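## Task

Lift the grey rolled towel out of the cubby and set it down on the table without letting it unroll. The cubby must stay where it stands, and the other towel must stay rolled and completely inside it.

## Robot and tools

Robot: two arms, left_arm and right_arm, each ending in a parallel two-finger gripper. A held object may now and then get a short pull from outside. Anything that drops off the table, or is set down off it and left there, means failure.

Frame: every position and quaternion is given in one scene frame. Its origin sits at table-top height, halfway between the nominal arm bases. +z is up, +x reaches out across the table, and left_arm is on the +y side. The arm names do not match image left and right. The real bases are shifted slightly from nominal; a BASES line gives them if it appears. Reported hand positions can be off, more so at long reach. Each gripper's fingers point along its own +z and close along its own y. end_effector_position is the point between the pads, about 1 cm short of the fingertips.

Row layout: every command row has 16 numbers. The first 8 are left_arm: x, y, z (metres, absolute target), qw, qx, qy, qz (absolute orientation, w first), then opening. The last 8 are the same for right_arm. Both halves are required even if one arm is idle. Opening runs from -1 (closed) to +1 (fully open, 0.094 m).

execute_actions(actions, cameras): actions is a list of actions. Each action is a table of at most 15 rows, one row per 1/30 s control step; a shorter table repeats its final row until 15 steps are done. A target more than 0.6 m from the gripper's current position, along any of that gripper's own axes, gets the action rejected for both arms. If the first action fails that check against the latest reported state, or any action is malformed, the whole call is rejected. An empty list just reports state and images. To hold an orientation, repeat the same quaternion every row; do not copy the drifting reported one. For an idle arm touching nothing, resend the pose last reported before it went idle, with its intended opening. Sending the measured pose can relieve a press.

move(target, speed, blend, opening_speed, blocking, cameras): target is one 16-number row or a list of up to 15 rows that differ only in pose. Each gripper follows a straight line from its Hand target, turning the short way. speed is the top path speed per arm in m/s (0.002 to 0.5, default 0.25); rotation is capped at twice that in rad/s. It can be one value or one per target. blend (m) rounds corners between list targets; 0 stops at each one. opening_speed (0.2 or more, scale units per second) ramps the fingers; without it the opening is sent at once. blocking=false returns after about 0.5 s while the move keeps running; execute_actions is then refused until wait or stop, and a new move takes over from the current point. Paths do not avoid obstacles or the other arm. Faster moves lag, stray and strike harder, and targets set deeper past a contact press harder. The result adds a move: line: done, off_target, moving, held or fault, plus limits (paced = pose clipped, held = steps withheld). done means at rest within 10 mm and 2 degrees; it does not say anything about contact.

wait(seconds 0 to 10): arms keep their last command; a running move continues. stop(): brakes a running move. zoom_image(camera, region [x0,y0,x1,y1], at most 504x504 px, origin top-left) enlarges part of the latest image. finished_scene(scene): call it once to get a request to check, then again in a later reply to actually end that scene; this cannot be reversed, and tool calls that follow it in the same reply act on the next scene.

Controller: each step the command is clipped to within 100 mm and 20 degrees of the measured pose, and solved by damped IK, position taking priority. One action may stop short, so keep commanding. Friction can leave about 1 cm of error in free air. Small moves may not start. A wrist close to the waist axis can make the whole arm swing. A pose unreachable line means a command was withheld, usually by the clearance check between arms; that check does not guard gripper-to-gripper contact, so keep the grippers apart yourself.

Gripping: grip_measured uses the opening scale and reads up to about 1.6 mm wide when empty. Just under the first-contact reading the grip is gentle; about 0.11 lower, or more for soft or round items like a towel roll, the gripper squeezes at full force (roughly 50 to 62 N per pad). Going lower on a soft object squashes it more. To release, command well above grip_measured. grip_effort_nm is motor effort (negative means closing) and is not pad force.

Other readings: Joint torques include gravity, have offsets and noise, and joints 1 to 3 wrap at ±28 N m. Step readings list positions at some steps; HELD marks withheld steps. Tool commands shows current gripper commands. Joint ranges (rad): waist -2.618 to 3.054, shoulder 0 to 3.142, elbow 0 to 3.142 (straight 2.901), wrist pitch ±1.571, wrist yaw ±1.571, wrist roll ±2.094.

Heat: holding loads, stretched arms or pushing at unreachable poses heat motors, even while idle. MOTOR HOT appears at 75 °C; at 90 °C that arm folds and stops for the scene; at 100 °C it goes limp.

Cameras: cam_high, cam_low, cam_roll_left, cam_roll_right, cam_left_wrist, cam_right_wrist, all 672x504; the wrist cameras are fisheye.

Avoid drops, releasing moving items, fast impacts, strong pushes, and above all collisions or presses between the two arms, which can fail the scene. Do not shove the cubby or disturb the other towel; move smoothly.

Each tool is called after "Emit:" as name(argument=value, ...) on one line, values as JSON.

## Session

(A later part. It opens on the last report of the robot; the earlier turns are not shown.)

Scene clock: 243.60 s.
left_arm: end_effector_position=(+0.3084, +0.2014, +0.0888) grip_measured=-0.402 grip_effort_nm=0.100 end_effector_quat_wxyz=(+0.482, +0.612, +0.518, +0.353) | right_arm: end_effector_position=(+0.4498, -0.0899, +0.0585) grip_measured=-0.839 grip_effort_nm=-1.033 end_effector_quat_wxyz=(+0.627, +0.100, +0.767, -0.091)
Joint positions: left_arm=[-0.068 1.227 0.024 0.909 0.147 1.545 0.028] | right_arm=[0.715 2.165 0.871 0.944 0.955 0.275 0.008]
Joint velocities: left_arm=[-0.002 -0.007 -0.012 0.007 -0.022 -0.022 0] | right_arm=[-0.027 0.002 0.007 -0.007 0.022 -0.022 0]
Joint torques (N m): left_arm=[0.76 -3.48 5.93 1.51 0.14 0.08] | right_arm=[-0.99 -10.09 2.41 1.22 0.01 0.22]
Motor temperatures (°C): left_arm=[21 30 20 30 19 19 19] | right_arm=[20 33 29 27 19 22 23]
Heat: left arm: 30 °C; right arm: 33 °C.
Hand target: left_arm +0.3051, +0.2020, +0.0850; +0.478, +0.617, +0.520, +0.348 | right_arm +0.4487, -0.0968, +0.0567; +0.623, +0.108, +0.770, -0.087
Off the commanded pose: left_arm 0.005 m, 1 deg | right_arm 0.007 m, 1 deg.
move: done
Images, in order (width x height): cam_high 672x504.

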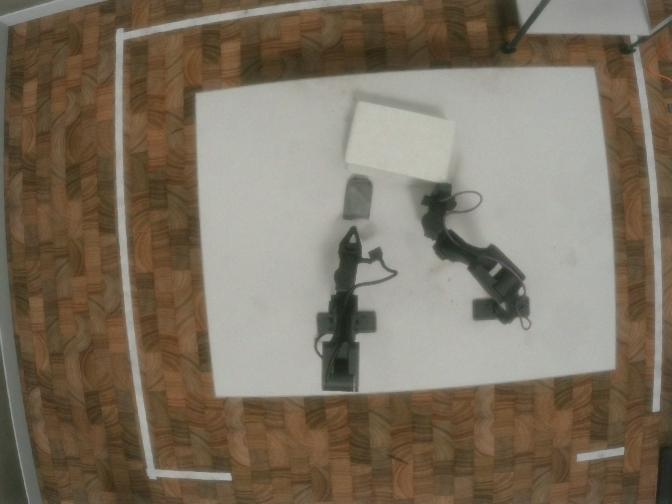

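Emit:
move(target=[0.305,0.202,0.085,0.4785,0.6183,0.5208,0.3482,-0.4,0.449,-0.093,0.057,0.6231,0.1082,0.7696,-0.0876,-0.3], speed=0.03, opening_speed=0.8, cameras=["cam_right_wrist"])

Emit:
move(target=[[0.305,0.202,0.085,0.4785,0.6183,0.5208,0.3482,-0.4,0.37,-0.077,0.062,0.6231,0.1082,0.7696,-0.0876,-0.3],[0.305,0.202,0.085,0.4785,0.6183,0.5208,0.3482,-0.4,0.38,-0.25,0.13,0.668,0.069,0.736,-0.085,-0.3]], speed=[0.08,0.2])

Scene clock: 245.33 s.
left_arm: end_effector_position=(+0.3084, +0.2014, +0.0887) grip_measured=-0.402 grip_effort_nm=0.095 end_effector_quat_wxyz=(+0.482, +0.612, +0.518, +0.353) | right_arm: end_effector_position=(+0.4502, -0.0904, +0.0576) grip_measured=-0.303 grip_effort_nm=0.134 end_effector_quat_wxyz=(+0.626, +0.108, +0.768, -0.084)
Joint positions: left_arm=[-0.068 1.227 0.024 0.909 0.147 1.545 0.028] | right_arm=[0.712 2.165 0.871 0.94 0.951 0.298 0.033]
Joint velocities: left_arm=[0.007 -0.002 0.002 0.007 0.007 -0.051 0] | right_arm=[0.017 -0.002 -0.002 0.022 -0.007 0.007 0]
Joint torques (N m): left_arm=[0.77 -3.49 5.93 1.51 0.14 0.07] | right_arm=[-0.2 -9.73 3.38 1.16 0.12 0.04]
Motor temperatures (°C): left_arm=[21 30 20 30 19 19 19] | right_arm=[20 33 29 27 19 22 23]
Heat: left arm: 30 °C; right arm: 33 °C.
Hand target: left_arm +0.3051, +0.2020, +0.0849; +0.478, +0.617, +0.520, +0.348 | right_arm +0.4490, -0.0931, +0.0571; +0.623, +0.108, +0.770, -0.087
Off the commanded pose: left_arm 0.005 m, 1 deg | right_arm 0.003 m, 1 deg.
move: done
Images, in order (width x height): cam_right_wrist 672x504.

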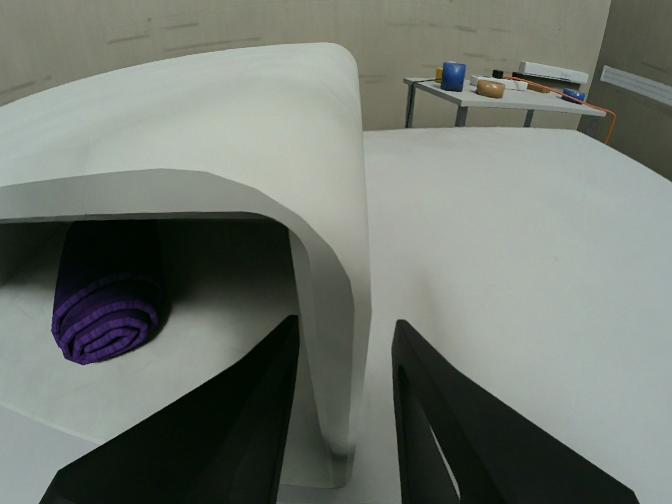

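Scene clock: 248.23 s.
left_arm: end_effector_position=(+0.3084, +0.2014, +0.0887) grip_measured=-0.402 grip_effort_nm=0.090 end_effector_quat_wxyz=(+0.482, +0.612, +0.518, +0.353) | right_arm: end_effector_position=(+0.3839, -0.2456, +0.1243) grip_measured=-0.303 grip_effort_nm=0.134 end_effector_quat_wxyz=(+0.658, +0.072, +0.745, -0.084)
Joint positions: left_arm=[-0.068 1.227 0.024 0.909 0.147 1.545 0.028] | right_arm=[0.337 1.62 0.261 1.219 0.549 0.043 0.033]
Joint velocities: left_arm=[-0.007 -0.012 -0.012 0.007 -0.081 -0.007 0.001] | right_arm=[0.007 0.002 -0.002 0.051 -0.007 0.051 0]
Joint torques (N m): left_arm=[0.76 -3.48 5.93 1.52 0.14 0.07] | right_arm=[-0.43 -6.2 2.73 1.59 -0.04 -0.07]
Motor temperatures (°C): left_arm=[21 30 20 30 19 19 19] | right_arm=[20 33 29 28 19 22 23]
Heat: left arm: 30 °C; right arm: 33 °C.
Hand target: left_arm +0.3051, +0.2020, +0.0849; +0.478, +0.617, +0.520, +0.348 | right_arm +0.3812, -0.2478, +0.1302; +0.665, +0.073, +0.738, -0.082
Off the commanded pose: left_arm 0.005 m, 1 deg | right_arm 0.008 m, 2 deg.
move: done

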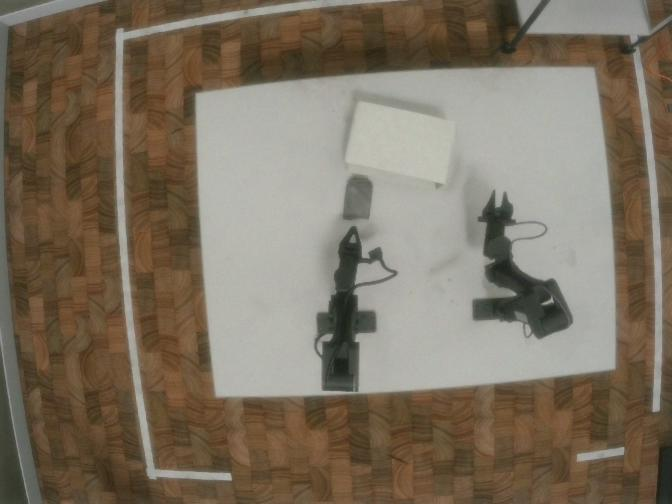

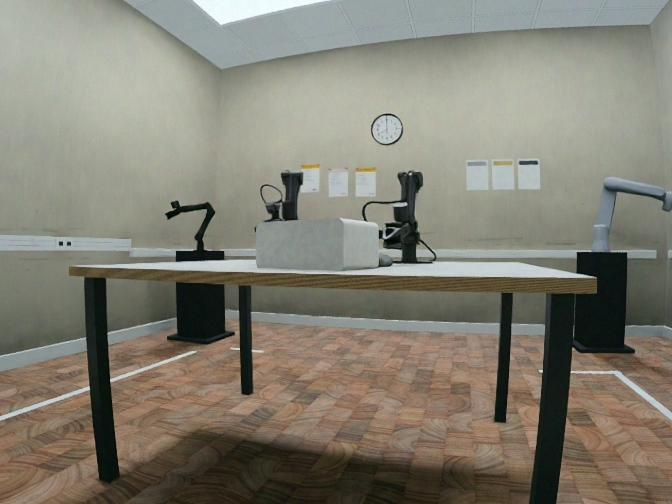

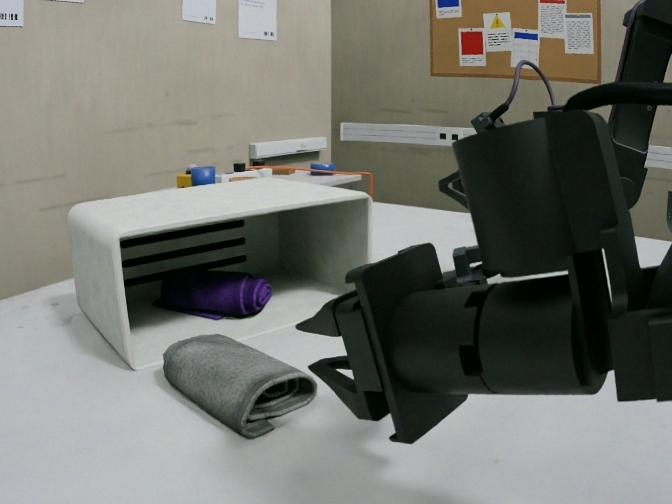

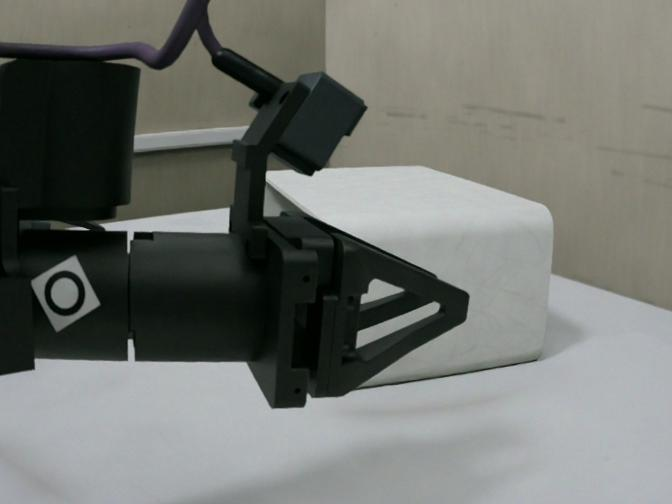

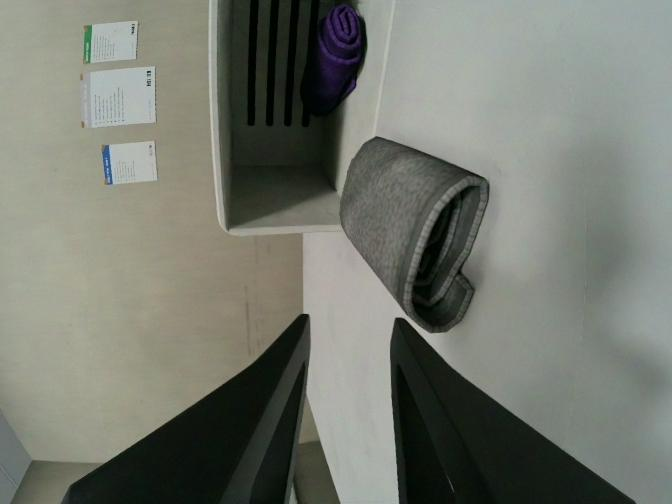

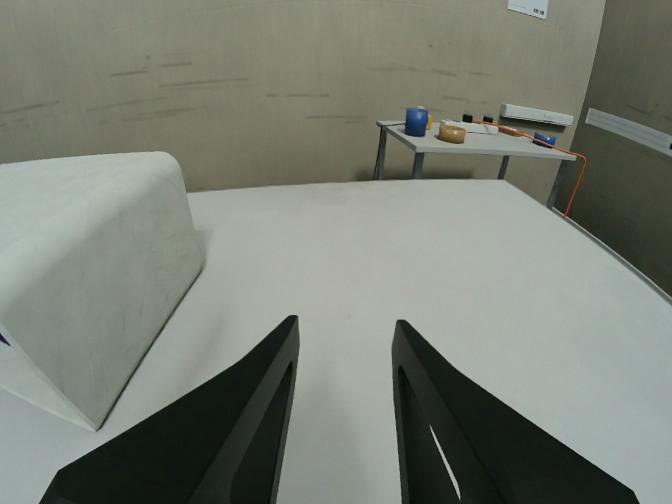

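Emit:
zoom_image(camera="cam_roll_left", region=[60, 220, 340, 440])

Emit:
zoom_image(camera="cam_high", region=[310, 60, 490, 230])

Scaled by 1.800 from the camera's 672x504 image, which has a finer 960x720 frame.

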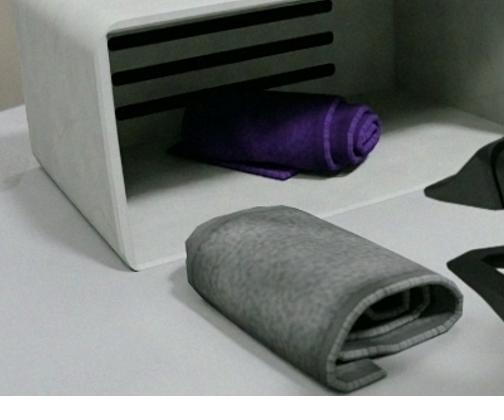

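Scaled by 2.800 from the camera's 672x504 image, which has a finer 960x720 frame.

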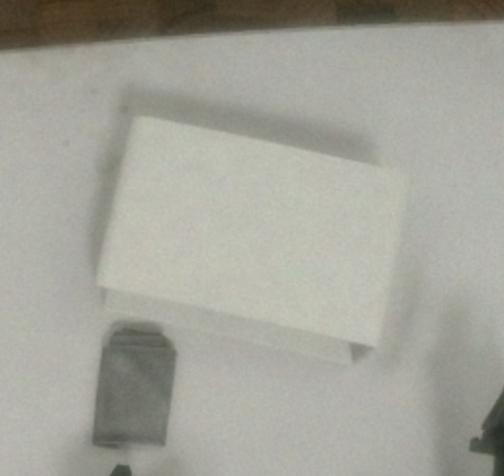

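Emit:
zoom_image(camera="cam_left_wrist", region=[260, 80, 510, 350])

Emit:
zoom_image(camera="cam_low", region=[240, 200, 440, 300])

Scaled by 1.867 from the camera's 672x504 image, which has a finer 960x720 frame.

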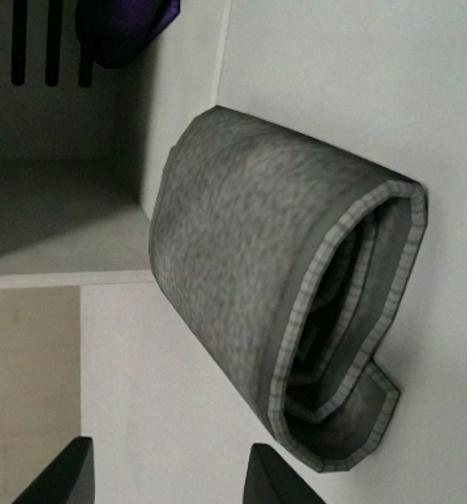

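Scaled by 2.520 from the camera's 672x504 image, which has a finer 960x720 frame.

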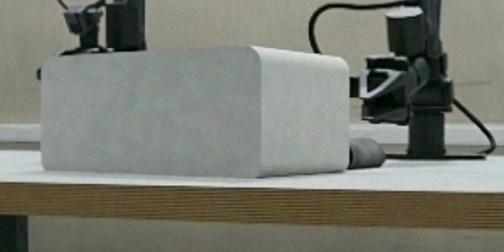

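Emit:
move(target=[0.303,0.184,0.055,0.4664,0.6078,0.5100,0.3913,-0.2,0.38,-0.25,0.13,0.668,0.069,0.736,-0.085,-0.3], speed=0.08, cameras=["cam_left_wrist","cam_roll_left"])

Scene clock: 254.83 s.
left_arm: end_effector_position=(+0.3110, +0.1829, +0.0637) grip_measured=-0.202 grip_effort_nm=0.095 end_effector_quat_wxyz=(+0.445, +0.622, +0.520, +0.380) | right_arm: end_effector_position=(+0.3829, -0.2474, +0.1269) grip_measured=-0.303 grip_effort_nm=0.134 end_effector_quat_wxyz=(+0.663, +0.068, +0.740, -0.085)
Joint positions: left_arm=[-0.27 1.518 0.017 1.179 -0.112 1.545 0.037] | right_arm=[0.329 1.62 0.252 1.245 0.54 0.028 0.033]
Joint velocities: left_arm=[-0.012 -0.017 0.002 0.051 -0.037 -0.037 -0.001] | right_arm=[0.007 -0.012 0.002 0.022 0.051 -0.037 0]
Joint torques (N m): left_arm=[-0.83 -2.3 2.96 1.87 -0.18 -0.13] | right_arm=[-0.5 -5.27 2.7 1.61 -0.05 -0.07]
Motor temperatures (°C): left_arm=[21 29 20 30 19 19 19] | right_arm=[20 31 29 28 19 21 22]
Heat: left arm: 30 °C; right arm: 31 °C.
Hand target: left_arm +0.3044, +0.1838, +0.0553; +0.438, +0.625, +0.528, +0.372 | right_arm +0.3802, -0.2499, +0.1299; +0.668, +0.069, +0.736, -0.085
Off the commanded pose: left_arm 0.012 m, 3 deg | right_arm 0.005 m, 1 deg.
joint sent to its limit (left arm) — joint 3 (elbow), lower limit, where the elbow is as bent as it goes. The joint targets are off in orientation, not in position.
move: off_target (left_arm)
Images, in order (width x height): cam_roll_left 672x504, cam_left_wrist 672x504.

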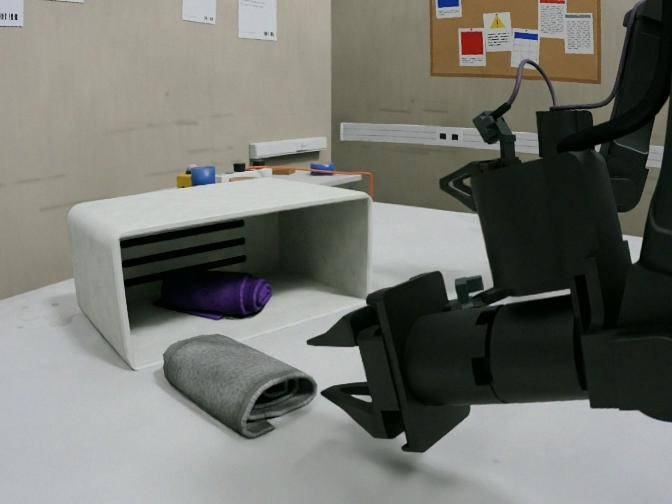

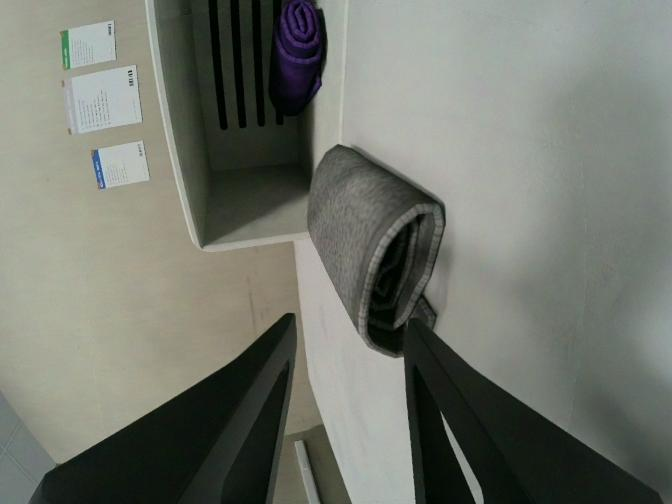

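Emit:
move(target=[0.328,0.177,0.048,0.4664,0.6078,0.5100,0.3913,-0.15,0.38,-0.25,0.13,0.668,0.069,0.736,-0.085,-0.3], speed=0.05, cameras=["cam_left_wrist","cam_roll_left"])

Scene clock: 257.53 s.
left_arm: end_effector_position=(+0.3252, +0.1788, +0.0503) grip_measured=-0.152 grip_effort_nm=0.095 end_effector_quat_wxyz=(+0.461, +0.610, +0.512, +0.391) | right_arm: end_effector_position=(+0.3829, -0.2473, +0.1270) grip_measured=-0.303 grip_effort_nm=0.134 end_effector_quat_wxyz=(+0.664, +0.068, +0.740, -0.085)
Joint positions: left_arm=[-0.27 1.893 0.044 1.576 -0.112 1.545 0.04] | right_arm=[0.329 1.62 0.252 1.246 0.54 0.027 0.033]
Joint velocities: left_arm=[0.012 0.007 -0.017 -0.007 0.022 0.037 0] | right_arm=[0.017 -0.002 0.017 0.007 0.051 0.066 0]
Joint torques (N m): left_arm=[-0.02 -3.7 3.54 1.89 0.01 -0.01] | right_arm=[-0.5 -5.27 2.66 1.61 -0.05 -0.07]
Motor temperatures (°C): left_arm=[21 29 20 31 19 19 19] | right_arm=[20 31 29 28 19 21 22]
Heat: left arm: 31 °C; right arm: 31 °C.
Hand target: left_arm +0.3278, +0.1770, +0.0486; +0.463, +0.610, +0.512, +0.389 | right_arm +0.3802, -0.2499, +0.1300; +0.668, +0.069, +0.736, -0.085
Off the commanded pose: left_arm 0.004 m, 1 deg | right_arm 0.005 m, 1 deg.
joint sent to its limit (left arm) — joint 4 (wrist pitch), upper limit. The joint targets still meet the commanded pose.
move: done
Images, in order (width x height): cam_roll_left 672x504, cam_left_wrist 672x504.

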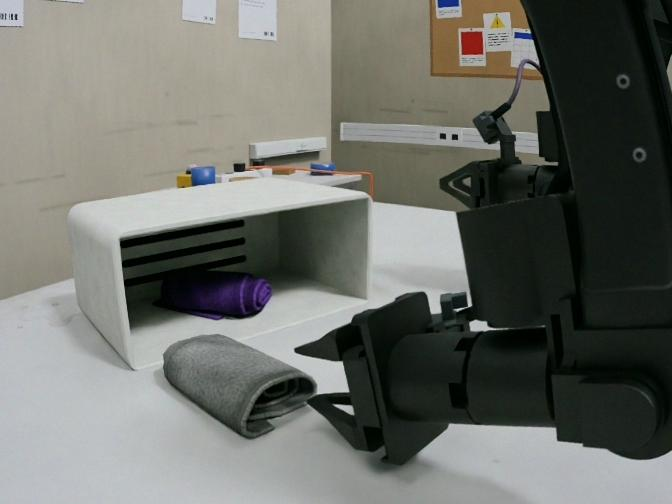

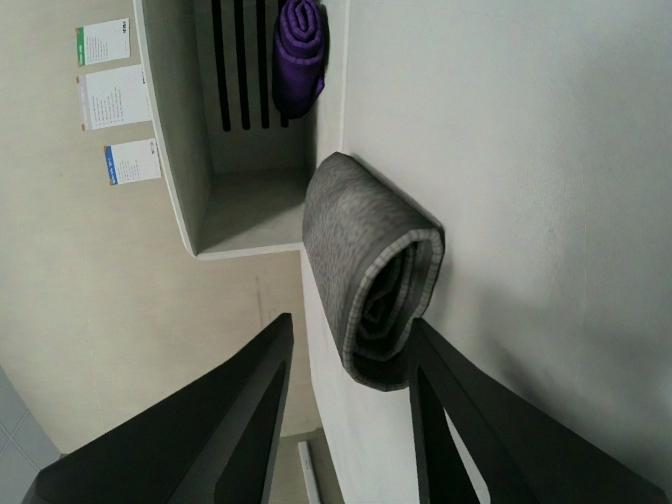

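Emit:
move(target=[0.334,0.167,0.053,0.4664,0.6078,0.5100,0.3913,-0.15,0.38,-0.25,0.13,0.668,0.069,0.736,-0.085,-0.3], speed=0.05, cameras=["cam_left_wrist","cam_roll_left"])

Emit:
zoom_image(camera="cam_roll_left", region=[150, 280, 410, 470])

Emit:
zoom_image(camera="cam_left_wrist", region=[260, 150, 510, 420])

Scene clock: 259.33 s.
left_arm: end_effector_position=(+0.3315, +0.1688, +0.0541) grip_measured=-0.152 grip_effort_nm=0.100 end_effector_quat_wxyz=(+0.467, +0.609, +0.504, +0.395) | right_arm: end_effector_position=(+0.3829, -0.2473, +0.1271) grip_measured=-0.303 grip_effort_nm=0.134 end_effector_quat_wxyz=(+0.664, +0.068, +0.740, -0.085)
Joint positions: left_arm=[-0.308 1.893 0.075 1.562 -0.14 1.545 0.04] | right_arm=[0.329 1.62 0.252 1.246 0.54 0.027 0.033]
Joint velocities: left_arm=[0.007 -0.012 0.002 0.037 -0.037 -0.007 -0.001] | right_arm=[-0.007 0.012 0.002 -0.037 0.007 -0.007 0]
Joint torques (N m): left_arm=[-0.76 -6 3.84 1.5 -0.19 -0.11] | right_arm=[-0.51 -5.29 2.63 1.61 -0.06 -0.06]
Motor temperatures (°C): left_arm=[21 29 20 31 19 19 19] | right_arm=[20 30 29 28 19 21 22]
Heat: left arm: 31 °C; right arm: 30 °C.
Hand target: left_arm +0.3339, +0.1670, +0.0530; +0.467, +0.607, +0.510, +0.392 | right_arm +0.3802, -0.2499, +0.1300; +0.668, +0.069, +0.736, -0.085
Off the commanded pose: left_arm 0.003 m, 1 deg | right_arm 0.005 m, 1 deg.
move: done
Images, in order (width x height): cam_roll_left 672x504, cam_left_wrist 672x504.

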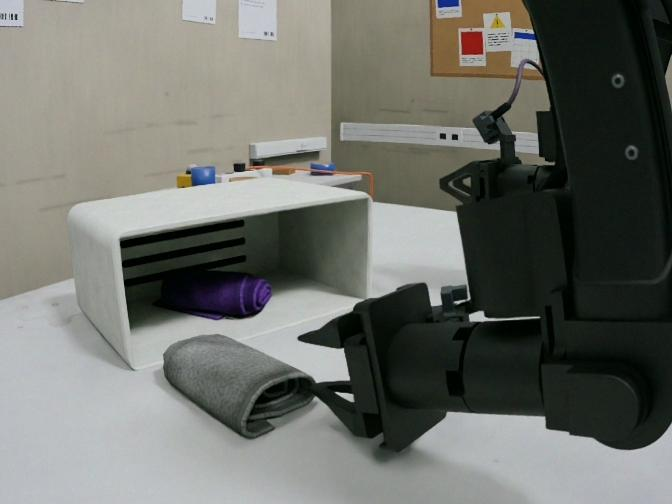

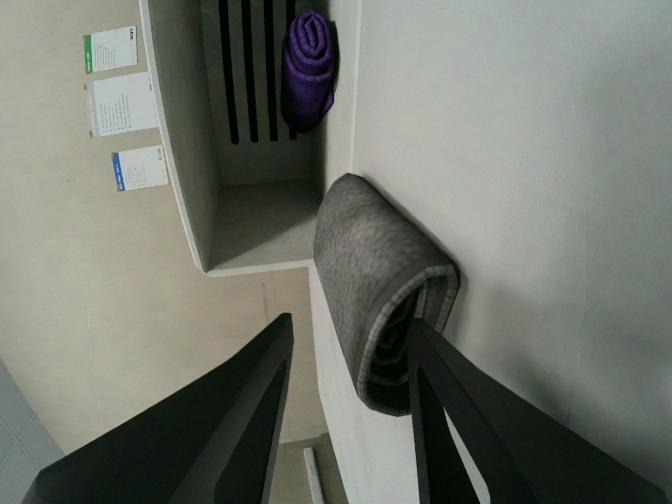

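Scaled by 1.938 from the camera's 672x504 image, which has a finer 960x720 frame.

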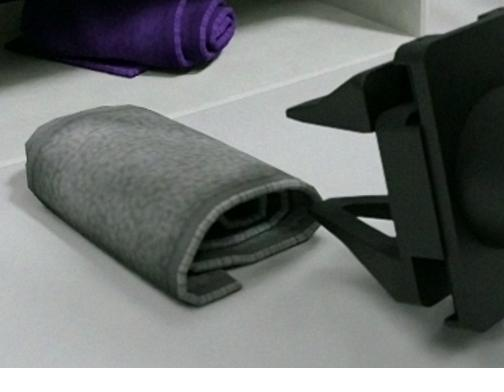

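Scaled by 1.867 from the camera's 672x504 image, which has a finer 960x720 frame.

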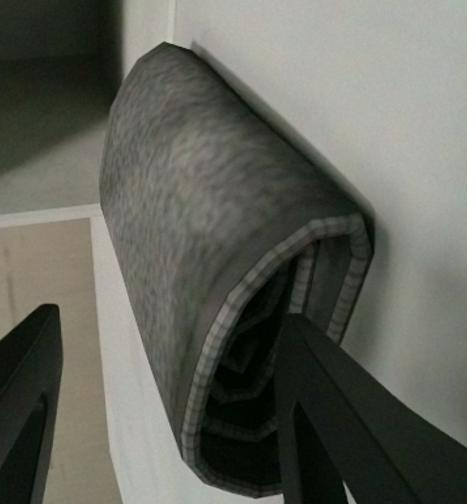

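Emit:
move(target=[0.358,0.168,0.048,0.4664,0.6078,0.5100,0.3913,-0.15,0.38,-0.25,0.13,0.668,0.069,0.736,-0.085,-0.3], speed=0.04, cameras=["cam_left_wrist","cam_roll_left"])

Emit:
zoom_image(camera="cam_roll_left", region=[150, 280, 410, 470])

Emit:
zoom_image(camera="cam_left_wrist", region=[260, 150, 510, 420])

Scene clock: 262.50 s.
left_arm: end_effector_position=(+0.3558, +0.1677, +0.0574) grip_measured=-0.152 grip_effort_nm=0.100 end_effector_quat_wxyz=(+0.475, +0.600, +0.504, +0.401) | right_arm: end_effector_position=(+0.3829, -0.2472, +0.1272) grip_measured=-0.303 grip_effort_nm=0.134 end_effector_quat_wxyz=(+0.664, +0.068, +0.740, -0.085)
Joint positions: left_arm=[-0.28 1.924 0.163 1.529 -0.121 1.545 0.04] | right_arm=[0.329 1.62 0.252 1.247 0.539 0.027 0.033]
Joint velocities: left_arm=[-0.007 -0.012 0.002 0.007 -0.066 0.051 0] | right_arm=[-0.012 0.007 0.017 0.007 0.007 0.007 0.001]
Joint torques (N m): left_arm=[0.84 -4.48 4.31 1.53 0.1 -0.01] | right_arm=[-0.51 -5.29 2.65 1.6 -0.05 -0.06]
Motor temperatures (°C): left_arm=[21 29 20 31 19 19 19] | right_arm=[20 30 29 28 19 21 22]
Heat: left arm: 31 °C; right arm: 30 °C.
Hand target: left_arm +0.3575, +0.1680, +0.0479; +0.466, +0.608, +0.510, +0.391 | right_arm +0.3802, -0.2499, +0.1300; +0.668, +0.069, +0.736, -0.085
Off the commanded pose: left_arm 0.010 m, 2 deg | right_arm 0.005 m, 1 deg.
move: done
Images, in order (width x height): cam_roll_left 672x504, cam_left_wrist 672x504.

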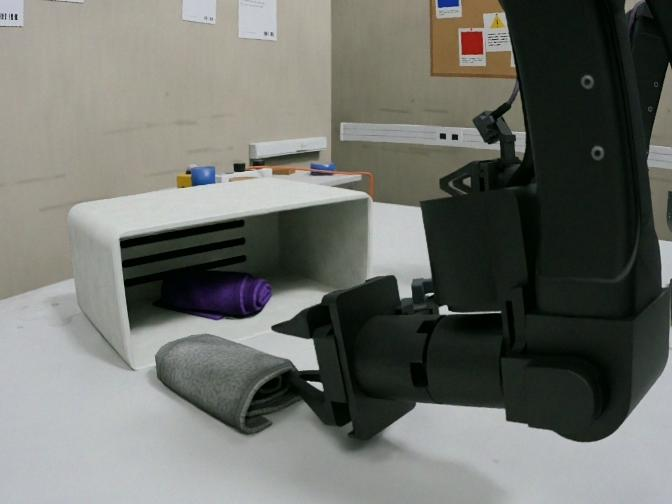

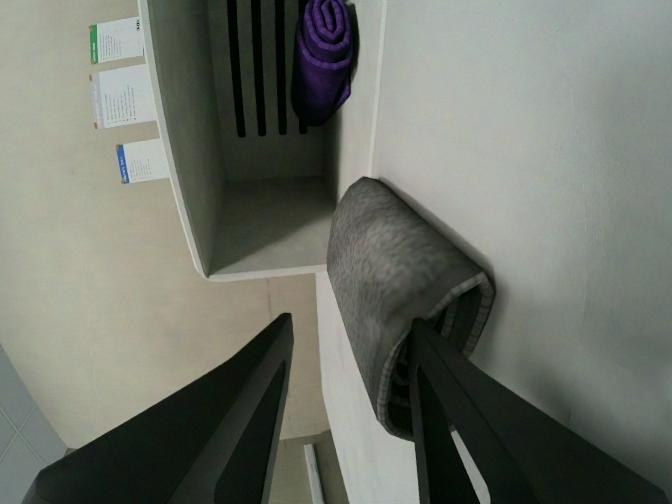

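Scaled by 1.938 from the camera's 672x504 image, which has a finer 960x720 frame.

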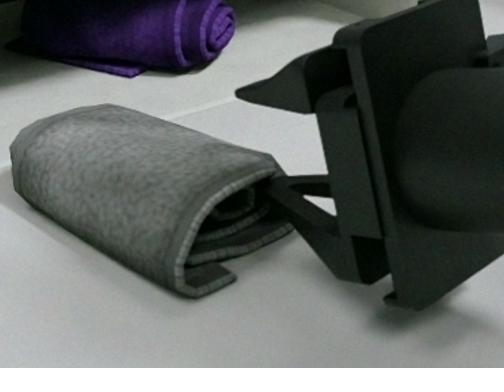

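Scaled by 1.867 from the camera's 672x504 image, which has a finer 960x720 frame.

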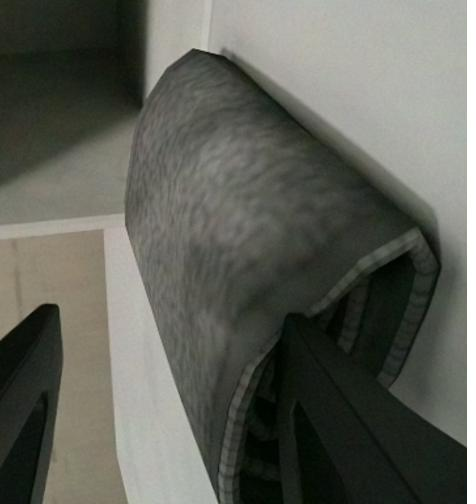

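Emit:
move(target=[0.360,0.168,0.033,0.4664,0.6078,0.5100,0.3913,-0.95,0.38,-0.25,0.13,0.668,0.069,0.736,-0.085,-0.3], speed=0.012, opening_speed=0.5, cameras=["cam_left_wrist","cam_roll_left"])

Emit:
zoom_image(camera="cam_roll_left", region=[150, 280, 410, 470])

Scene clock: 265.07 s.
left_arm: end_effector_position=(+0.3573, +0.1666, +0.0375) grip_measured=-0.945 grip_effort_nm=-0.720 end_effector_quat_wxyz=(+0.464, +0.610, +0.509, +0.392) | right_arm: end_effector_position=(+0.3829, -0.2472, +0.1272) grip_measured=-0.303 grip_effort_nm=0.134 end_effector_quat_wxyz=(+0.664, +0.068, +0.740, -0.085)
Joint positions: left_arm=[-0.28 2.031 0.183 1.58 -0.118 1.545 0.003] | right_arm=[0.329 1.62 0.252 1.247 0.539 0.027 0.033]
Joint velocities: left_arm=[0.017 -0.007 -0.012 -0.007 0.037 -0.051 -0.001] | right_arm=[-0.022 -0.007 -0.012 0.022 0.037 0.066 -0.001]
Joint torques (N m): left_arm=[1.17 -4.85 3.56 1.82 0.1 -0.01] | right_arm=[-0.51 -5.29 2.65 1.61 -0.05 -0.06]
Motor temperatures (°C): left_arm=[21 29 20 31 19 19 19] | right_arm=[20 29 29 28 19 21 22]
Heat: left arm: 31 °C; right arm: 29 °C.
Hand target: left_arm +0.3600, +0.1679, +0.0333; +0.463, +0.610, +0.513, +0.388 | right_arm +0.3802, -0.2499, +0.1300; +0.668, +0.069, +0.736, -0.085
Off the commanded pose: left_arm 0.005 m, 0 deg | right_arm 0.005 m, 1 deg.
joint sent to its limit (left arm) — joint 4 (wrist pitch), upper limit. The joint targets still meet the commanded pose.
move: done
Images, in order (width x height): cam_roll_left 672x504, cam_left_wrist 672x504.

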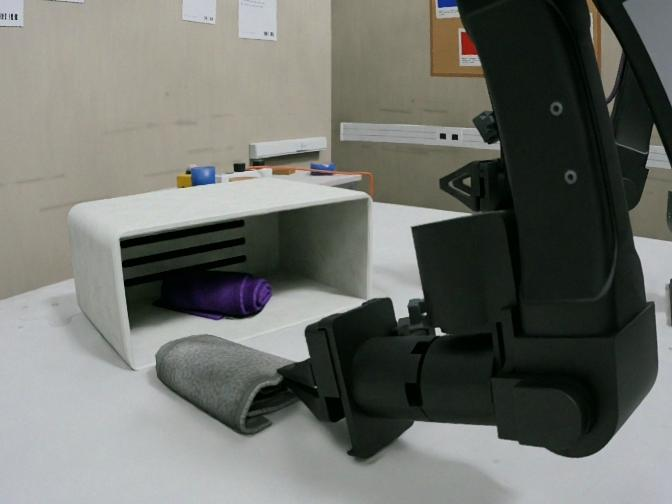

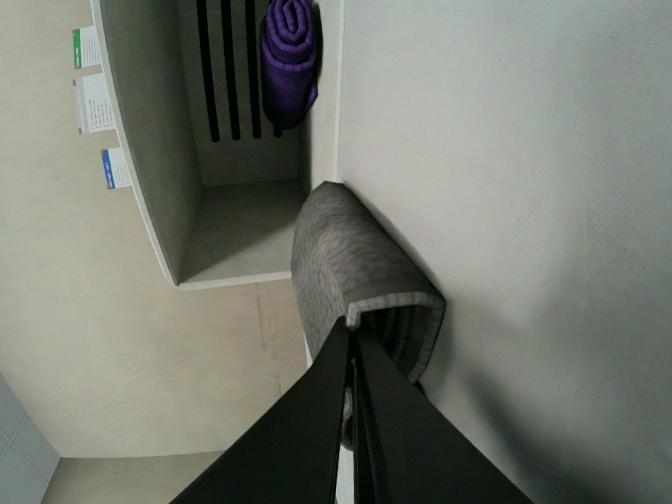

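Scaled by 1.938 from the camera's 672x504 image, which has a finer 960x720 frame.

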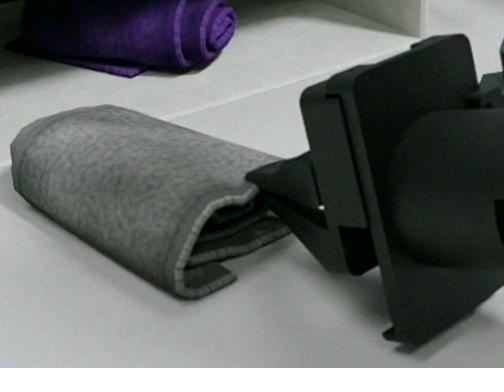

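Emit:
move(target=[[0.357,0.167,0.04,0.4664,0.6078,0.5100,0.3913,-1,0.38,-0.25,0.13,0.668,0.069,0.736,-0.085,-0.3],[0.33,0.171,0.042,0.4664,0.6078,0.5100,0.3913,-1,0.38,-0.25,0.13,0.668,0.069,0.736,-0.085,-0.3]], speed=0.03, cameras=["cam_left_wrist","cam_roll_left"])

Scene clock: 267.00 s.
left_arm: end_effector_position=(+0.3328, +0.1715, +0.0390) grip_measured=-0.955 grip_effort_nm=-1.043 end_effector_quat_wxyz=(+0.455, +0.618, +0.512, +0.386) | right_arm: end_effector_position=(+0.3829, -0.2472, +0.1272) grip_measured=-0.303 grip_effort_nm=0.134 end_effector_quat_wxyz=(+0.664, +0.068, +0.740, -0.085)
Joint positions: left_arm=[-0.291 1.964 0.088 1.582 -0.125 1.545 0.002] | right_arm=[0.329 1.62 0.252 1.247 0.539 0.027 0.033]
Joint velocities: left_arm=[-0.002 -0.012 -0.007 -0.051 -0.007 -0.037 0] | right_arm=[0.002 -0.002 0.022 -0.022 -0.007 -0.022 0]
Joint torques (N m): left_arm=[-0.81 -7.51 1.11 1.81 -0.15 -0.11] | right_arm=[-0.53 -5.3 2.66 1.6 -0.05 -0.07]
Motor temperatures (°C): left_arm=[21 29 20 31 19 19 19] | right_arm=[20 29 29 28 19 21 22]
Heat: left arm: 31 °C; right arm: 29 °C.
Hand target: left_arm +0.3302, +0.1711, +0.0423; +0.459, +0.613, +0.515, +0.385 | right_arm +0.3802, -0.2499, +0.1300; +0.668, +0.069, +0.736, -0.085
Off the commanded pose: left_arm 0.004 m, 2 deg | right_arm 0.005 m, 1 deg.
joint sent to its limit (left arm) — joint 4 (wrist pitch), upper limit. The joint targets still meet the commanded pose.
move: done
Images, in order (width x height): cam_roll_left 672x504, cam_left_wrist 672x504.

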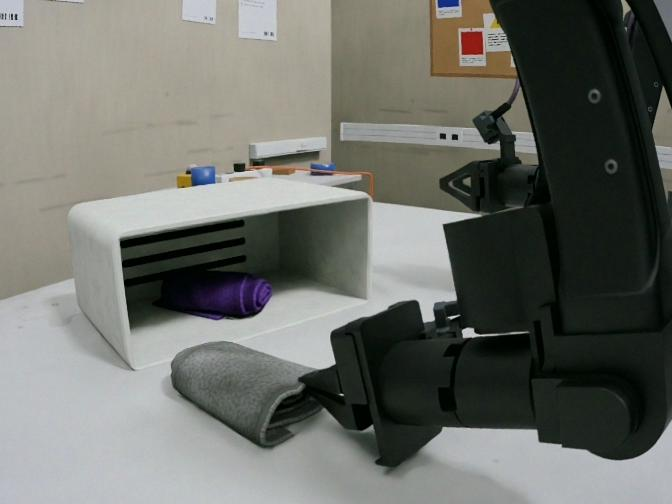

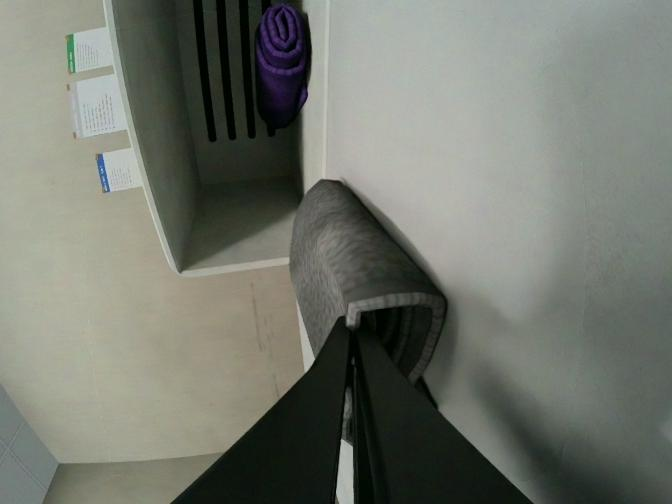

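Emit:
move(target=[0.306,0.174,0.046,0.4490,0.6210,0.5190,0.3810,-1,0.38,-0.25,0.13,0.668,0.069,0.736,-0.085,-0.3], speed=0.03, cameras=["cam_left_wrist","cam_roll_left"])

Scene clock: 268.87 s.
left_arm: end_effector_position=(+0.3132, +0.1730, +0.0488) grip_measured=-0.955 grip_effort_nm=-1.043 end_effector_quat_wxyz=(+0.454, +0.619, +0.511, +0.388) | right_arm: end_effector_position=(+0.3829, -0.2472, +0.1273) grip_measured=-0.303 grip_effort_nm=0.134 end_effector_quat_wxyz=(+0.664, +0.068, +0.740, -0.085)
Joint positions: left_arm=[-0.322 1.847 0.011 1.541 -0.156 1.541 0.002] | right_arm=[0.329 1.62 0.252 1.247 0.539 0.027 0.033]
Joint velocities: left_arm=[-0.007 -0.002 -0.012 -0.007 0.022 0.051 0] | right_arm=[0.002 0.007 -0.017 -0.007 0.081 0.007 0]
Joint torques (N m): left_arm=[-0.81 -6.42 1.31 1.53 -0.17 -0.13] | right_arm=[-0.5 -5.29 2.65 1.6 -0.04 -0.07]
Motor temperatures (°C): left_arm=[21 29 20 31 19 19 20] | right_arm=[20 29 29 29 19 21 22]
Heat: left arm: 31 °C; right arm: 29 °C.
Hand target: left_arm +0.3084, +0.1736, +0.0454; +0.449, +0.620, +0.518, +0.381 | right_arm +0.3802, -0.2499, +0.1301; +0.668, +0.069, +0.736, -0.085
Off the commanded pose: left_arm 0.008 m, 1 deg | right_arm 0.005 m, 1 deg.
move: done
Images, in order (width x height): cam_roll_left 672x504, cam_left_wrist 672x504.

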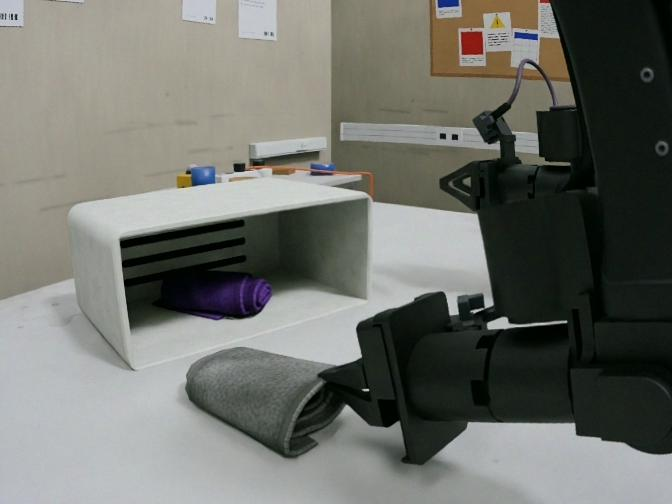

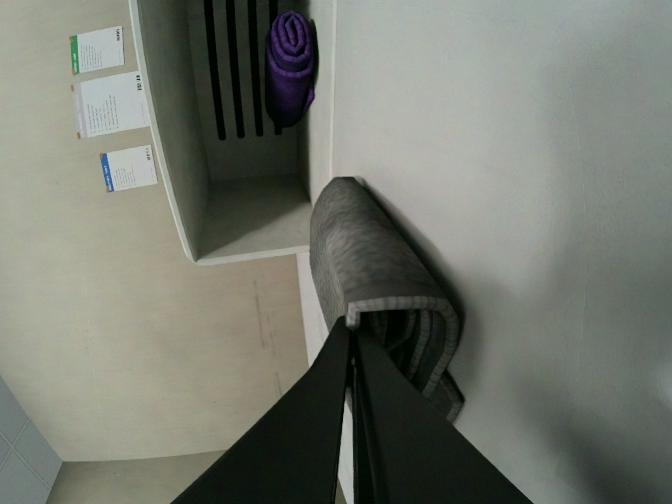

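Emit:
move(target=[0.309,0.174,0.036,0.4490,0.6210,0.5190,0.3810,-1,0.38,-0.25,0.13,0.668,0.069,0.736,-0.085,-0.3], speed=0.03, cameras=[])

Emit:
move(target=[0.309,0.174,0.038,0.4490,0.6210,0.5190,0.3810,-0.6,0.38,-0.25,0.13,0.668,0.069,0.736,-0.085,-0.3], speed=0.03, opening_speed=0.5, cameras=["cam_left_wrist","cam_roll_left"])

Scene clock: 270.30 s.
left_arm: end_effector_position=(+0.3120, +0.1735, +0.0415) grip_measured=-0.955 grip_effort_nm=-1.038 end_effector_quat_wxyz=(+0.448, +0.623, +0.514, +0.384) | right_arm: end_effector_position=(+0.3829, -0.2472, +0.1273) grip_measured=-0.303 grip_effort_nm=0.129 end_effector_quat_wxyz=(+0.664, +0.068, +0.740, -0.085)
Joint positions: left_arm=[-0.322 1.899 0.011 1.576 -0.157 1.539 0.002] | right_arm=[0.329 1.62 0.252 1.247 0.539 0.027 0.033]
Joint velocities: left_arm=[-0.007 0.002 -0.007 -0.066 0.007 0.037 0.001] | right_arm=[0.007 0.002 -0.022 0.022 0.022 -0.007 -0.001]
Joint torques (N m): left_arm=[-0.44 -3.49 1.55 1.82 -0.13 -0.14] | right_arm=[-0.51 -5.3 2.65 1.6 -0.05 -0.06]
Motor temperatures (°C): left_arm=[21 29 20 31 19 19 20] | right_arm=[20 29 29 29 19 21 22]
Heat: left arm: 31 °C; right arm: 29 °C.
Hand target: left_arm +0.3090, +0.1741, +0.0362; +0.444, +0.623, +0.521, +0.378 | right_arm +0.3802, -0.2499, +0.1300; +0.668, +0.069, +0.736, -0.085
Off the commanded pose: left_arm 0.006 m, 1 deg | right_arm 0.005 m, 1 deg.
joint sent to its limit (left arm) — joint 4 (wrist pitch), upper limit. The joint targets still meet the commanded pose.
move: done
No camera images: "cameras" was empty.

Scene clock: 271.30 s.
left_arm: end_effector_position=(+0.3121, +0.1734, +0.0416) grip_measured=-0.602 grip_effort_nm=0.100 end_effector_quat_wxyz=(+0.449, +0.622, +0.514, +0.384) | right_arm: end_effector_position=(+0.3829, -0.2472, +0.1273) grip_measured=-0.303 grip_effort_nm=0.134 end_effector_quat_wxyz=(+0.664, +0.068, +0.740, -0.085)
Joint positions: left_arm=[-0.322 1.899 0.011 1.577 -0.157 1.539 0.019] | right_arm=[0.329 1.62 0.252 1.247 0.539 0.027 0.033]
Joint velocities: left_arm=[-0.002 -0.007 -0.007 -0.022 -0.037 -0.037 0.001] | right_arm=[-0.002 -0.032 0.002 0.066 -0.037 0.022 0.001]
Joint torques (N m): left_arm=[-0.43 -4.18 1.37 1.85 -0.12 -0.12] | right_arm=[-0.53 -5.3 2.65 1.6 -0.05 -0.06]
Motor temperatures (°C): left_arm=[21 29 20 31 19 19 20] | right_arm=[20 29 29 29 19 21 22]
Heat: left arm: 31 °C; right arm: 29 °C.
Hand target: left_arm +0.3091, +0.1740, +0.0383; +0.447, +0.622, +0.520, +0.379 | right_arm +0.3802, -0.2499, +0.1300; +0.668, +0.069, +0.736, -0.085
Off the commanded pose: left_arm 0.005 m, 1 deg | right_arm 0.005 m, 1 deg.
joint sent to its limit (left arm) — joint 4 (wrist pitch), upper limit. The joint targets still meet the commanded pose.
move: done
Images, in order (width x height): cam_roll_left 672x504, cam_left_wrist 672x504.

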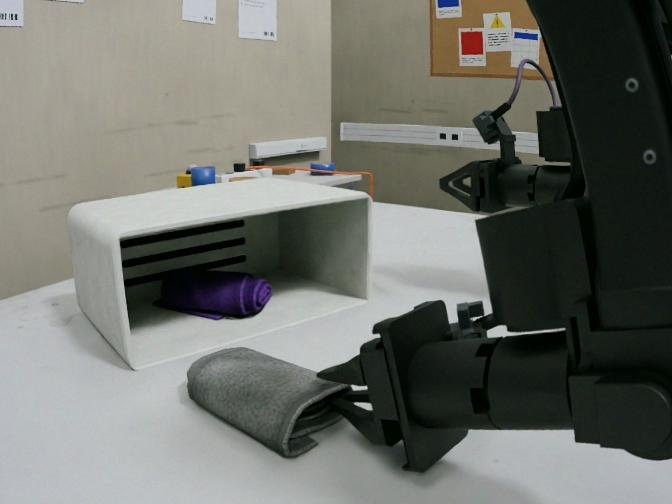

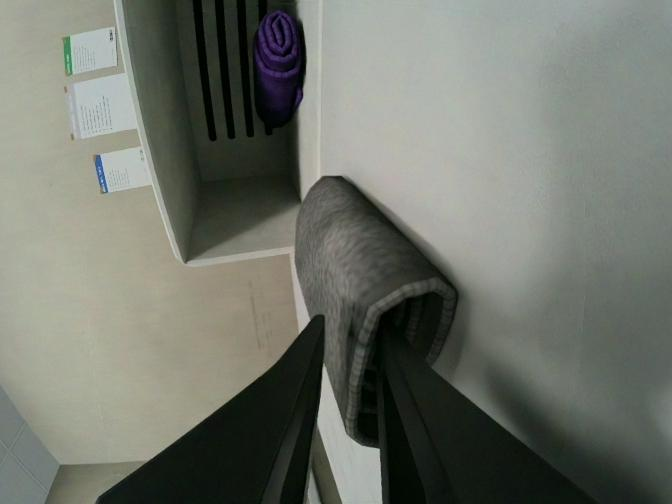

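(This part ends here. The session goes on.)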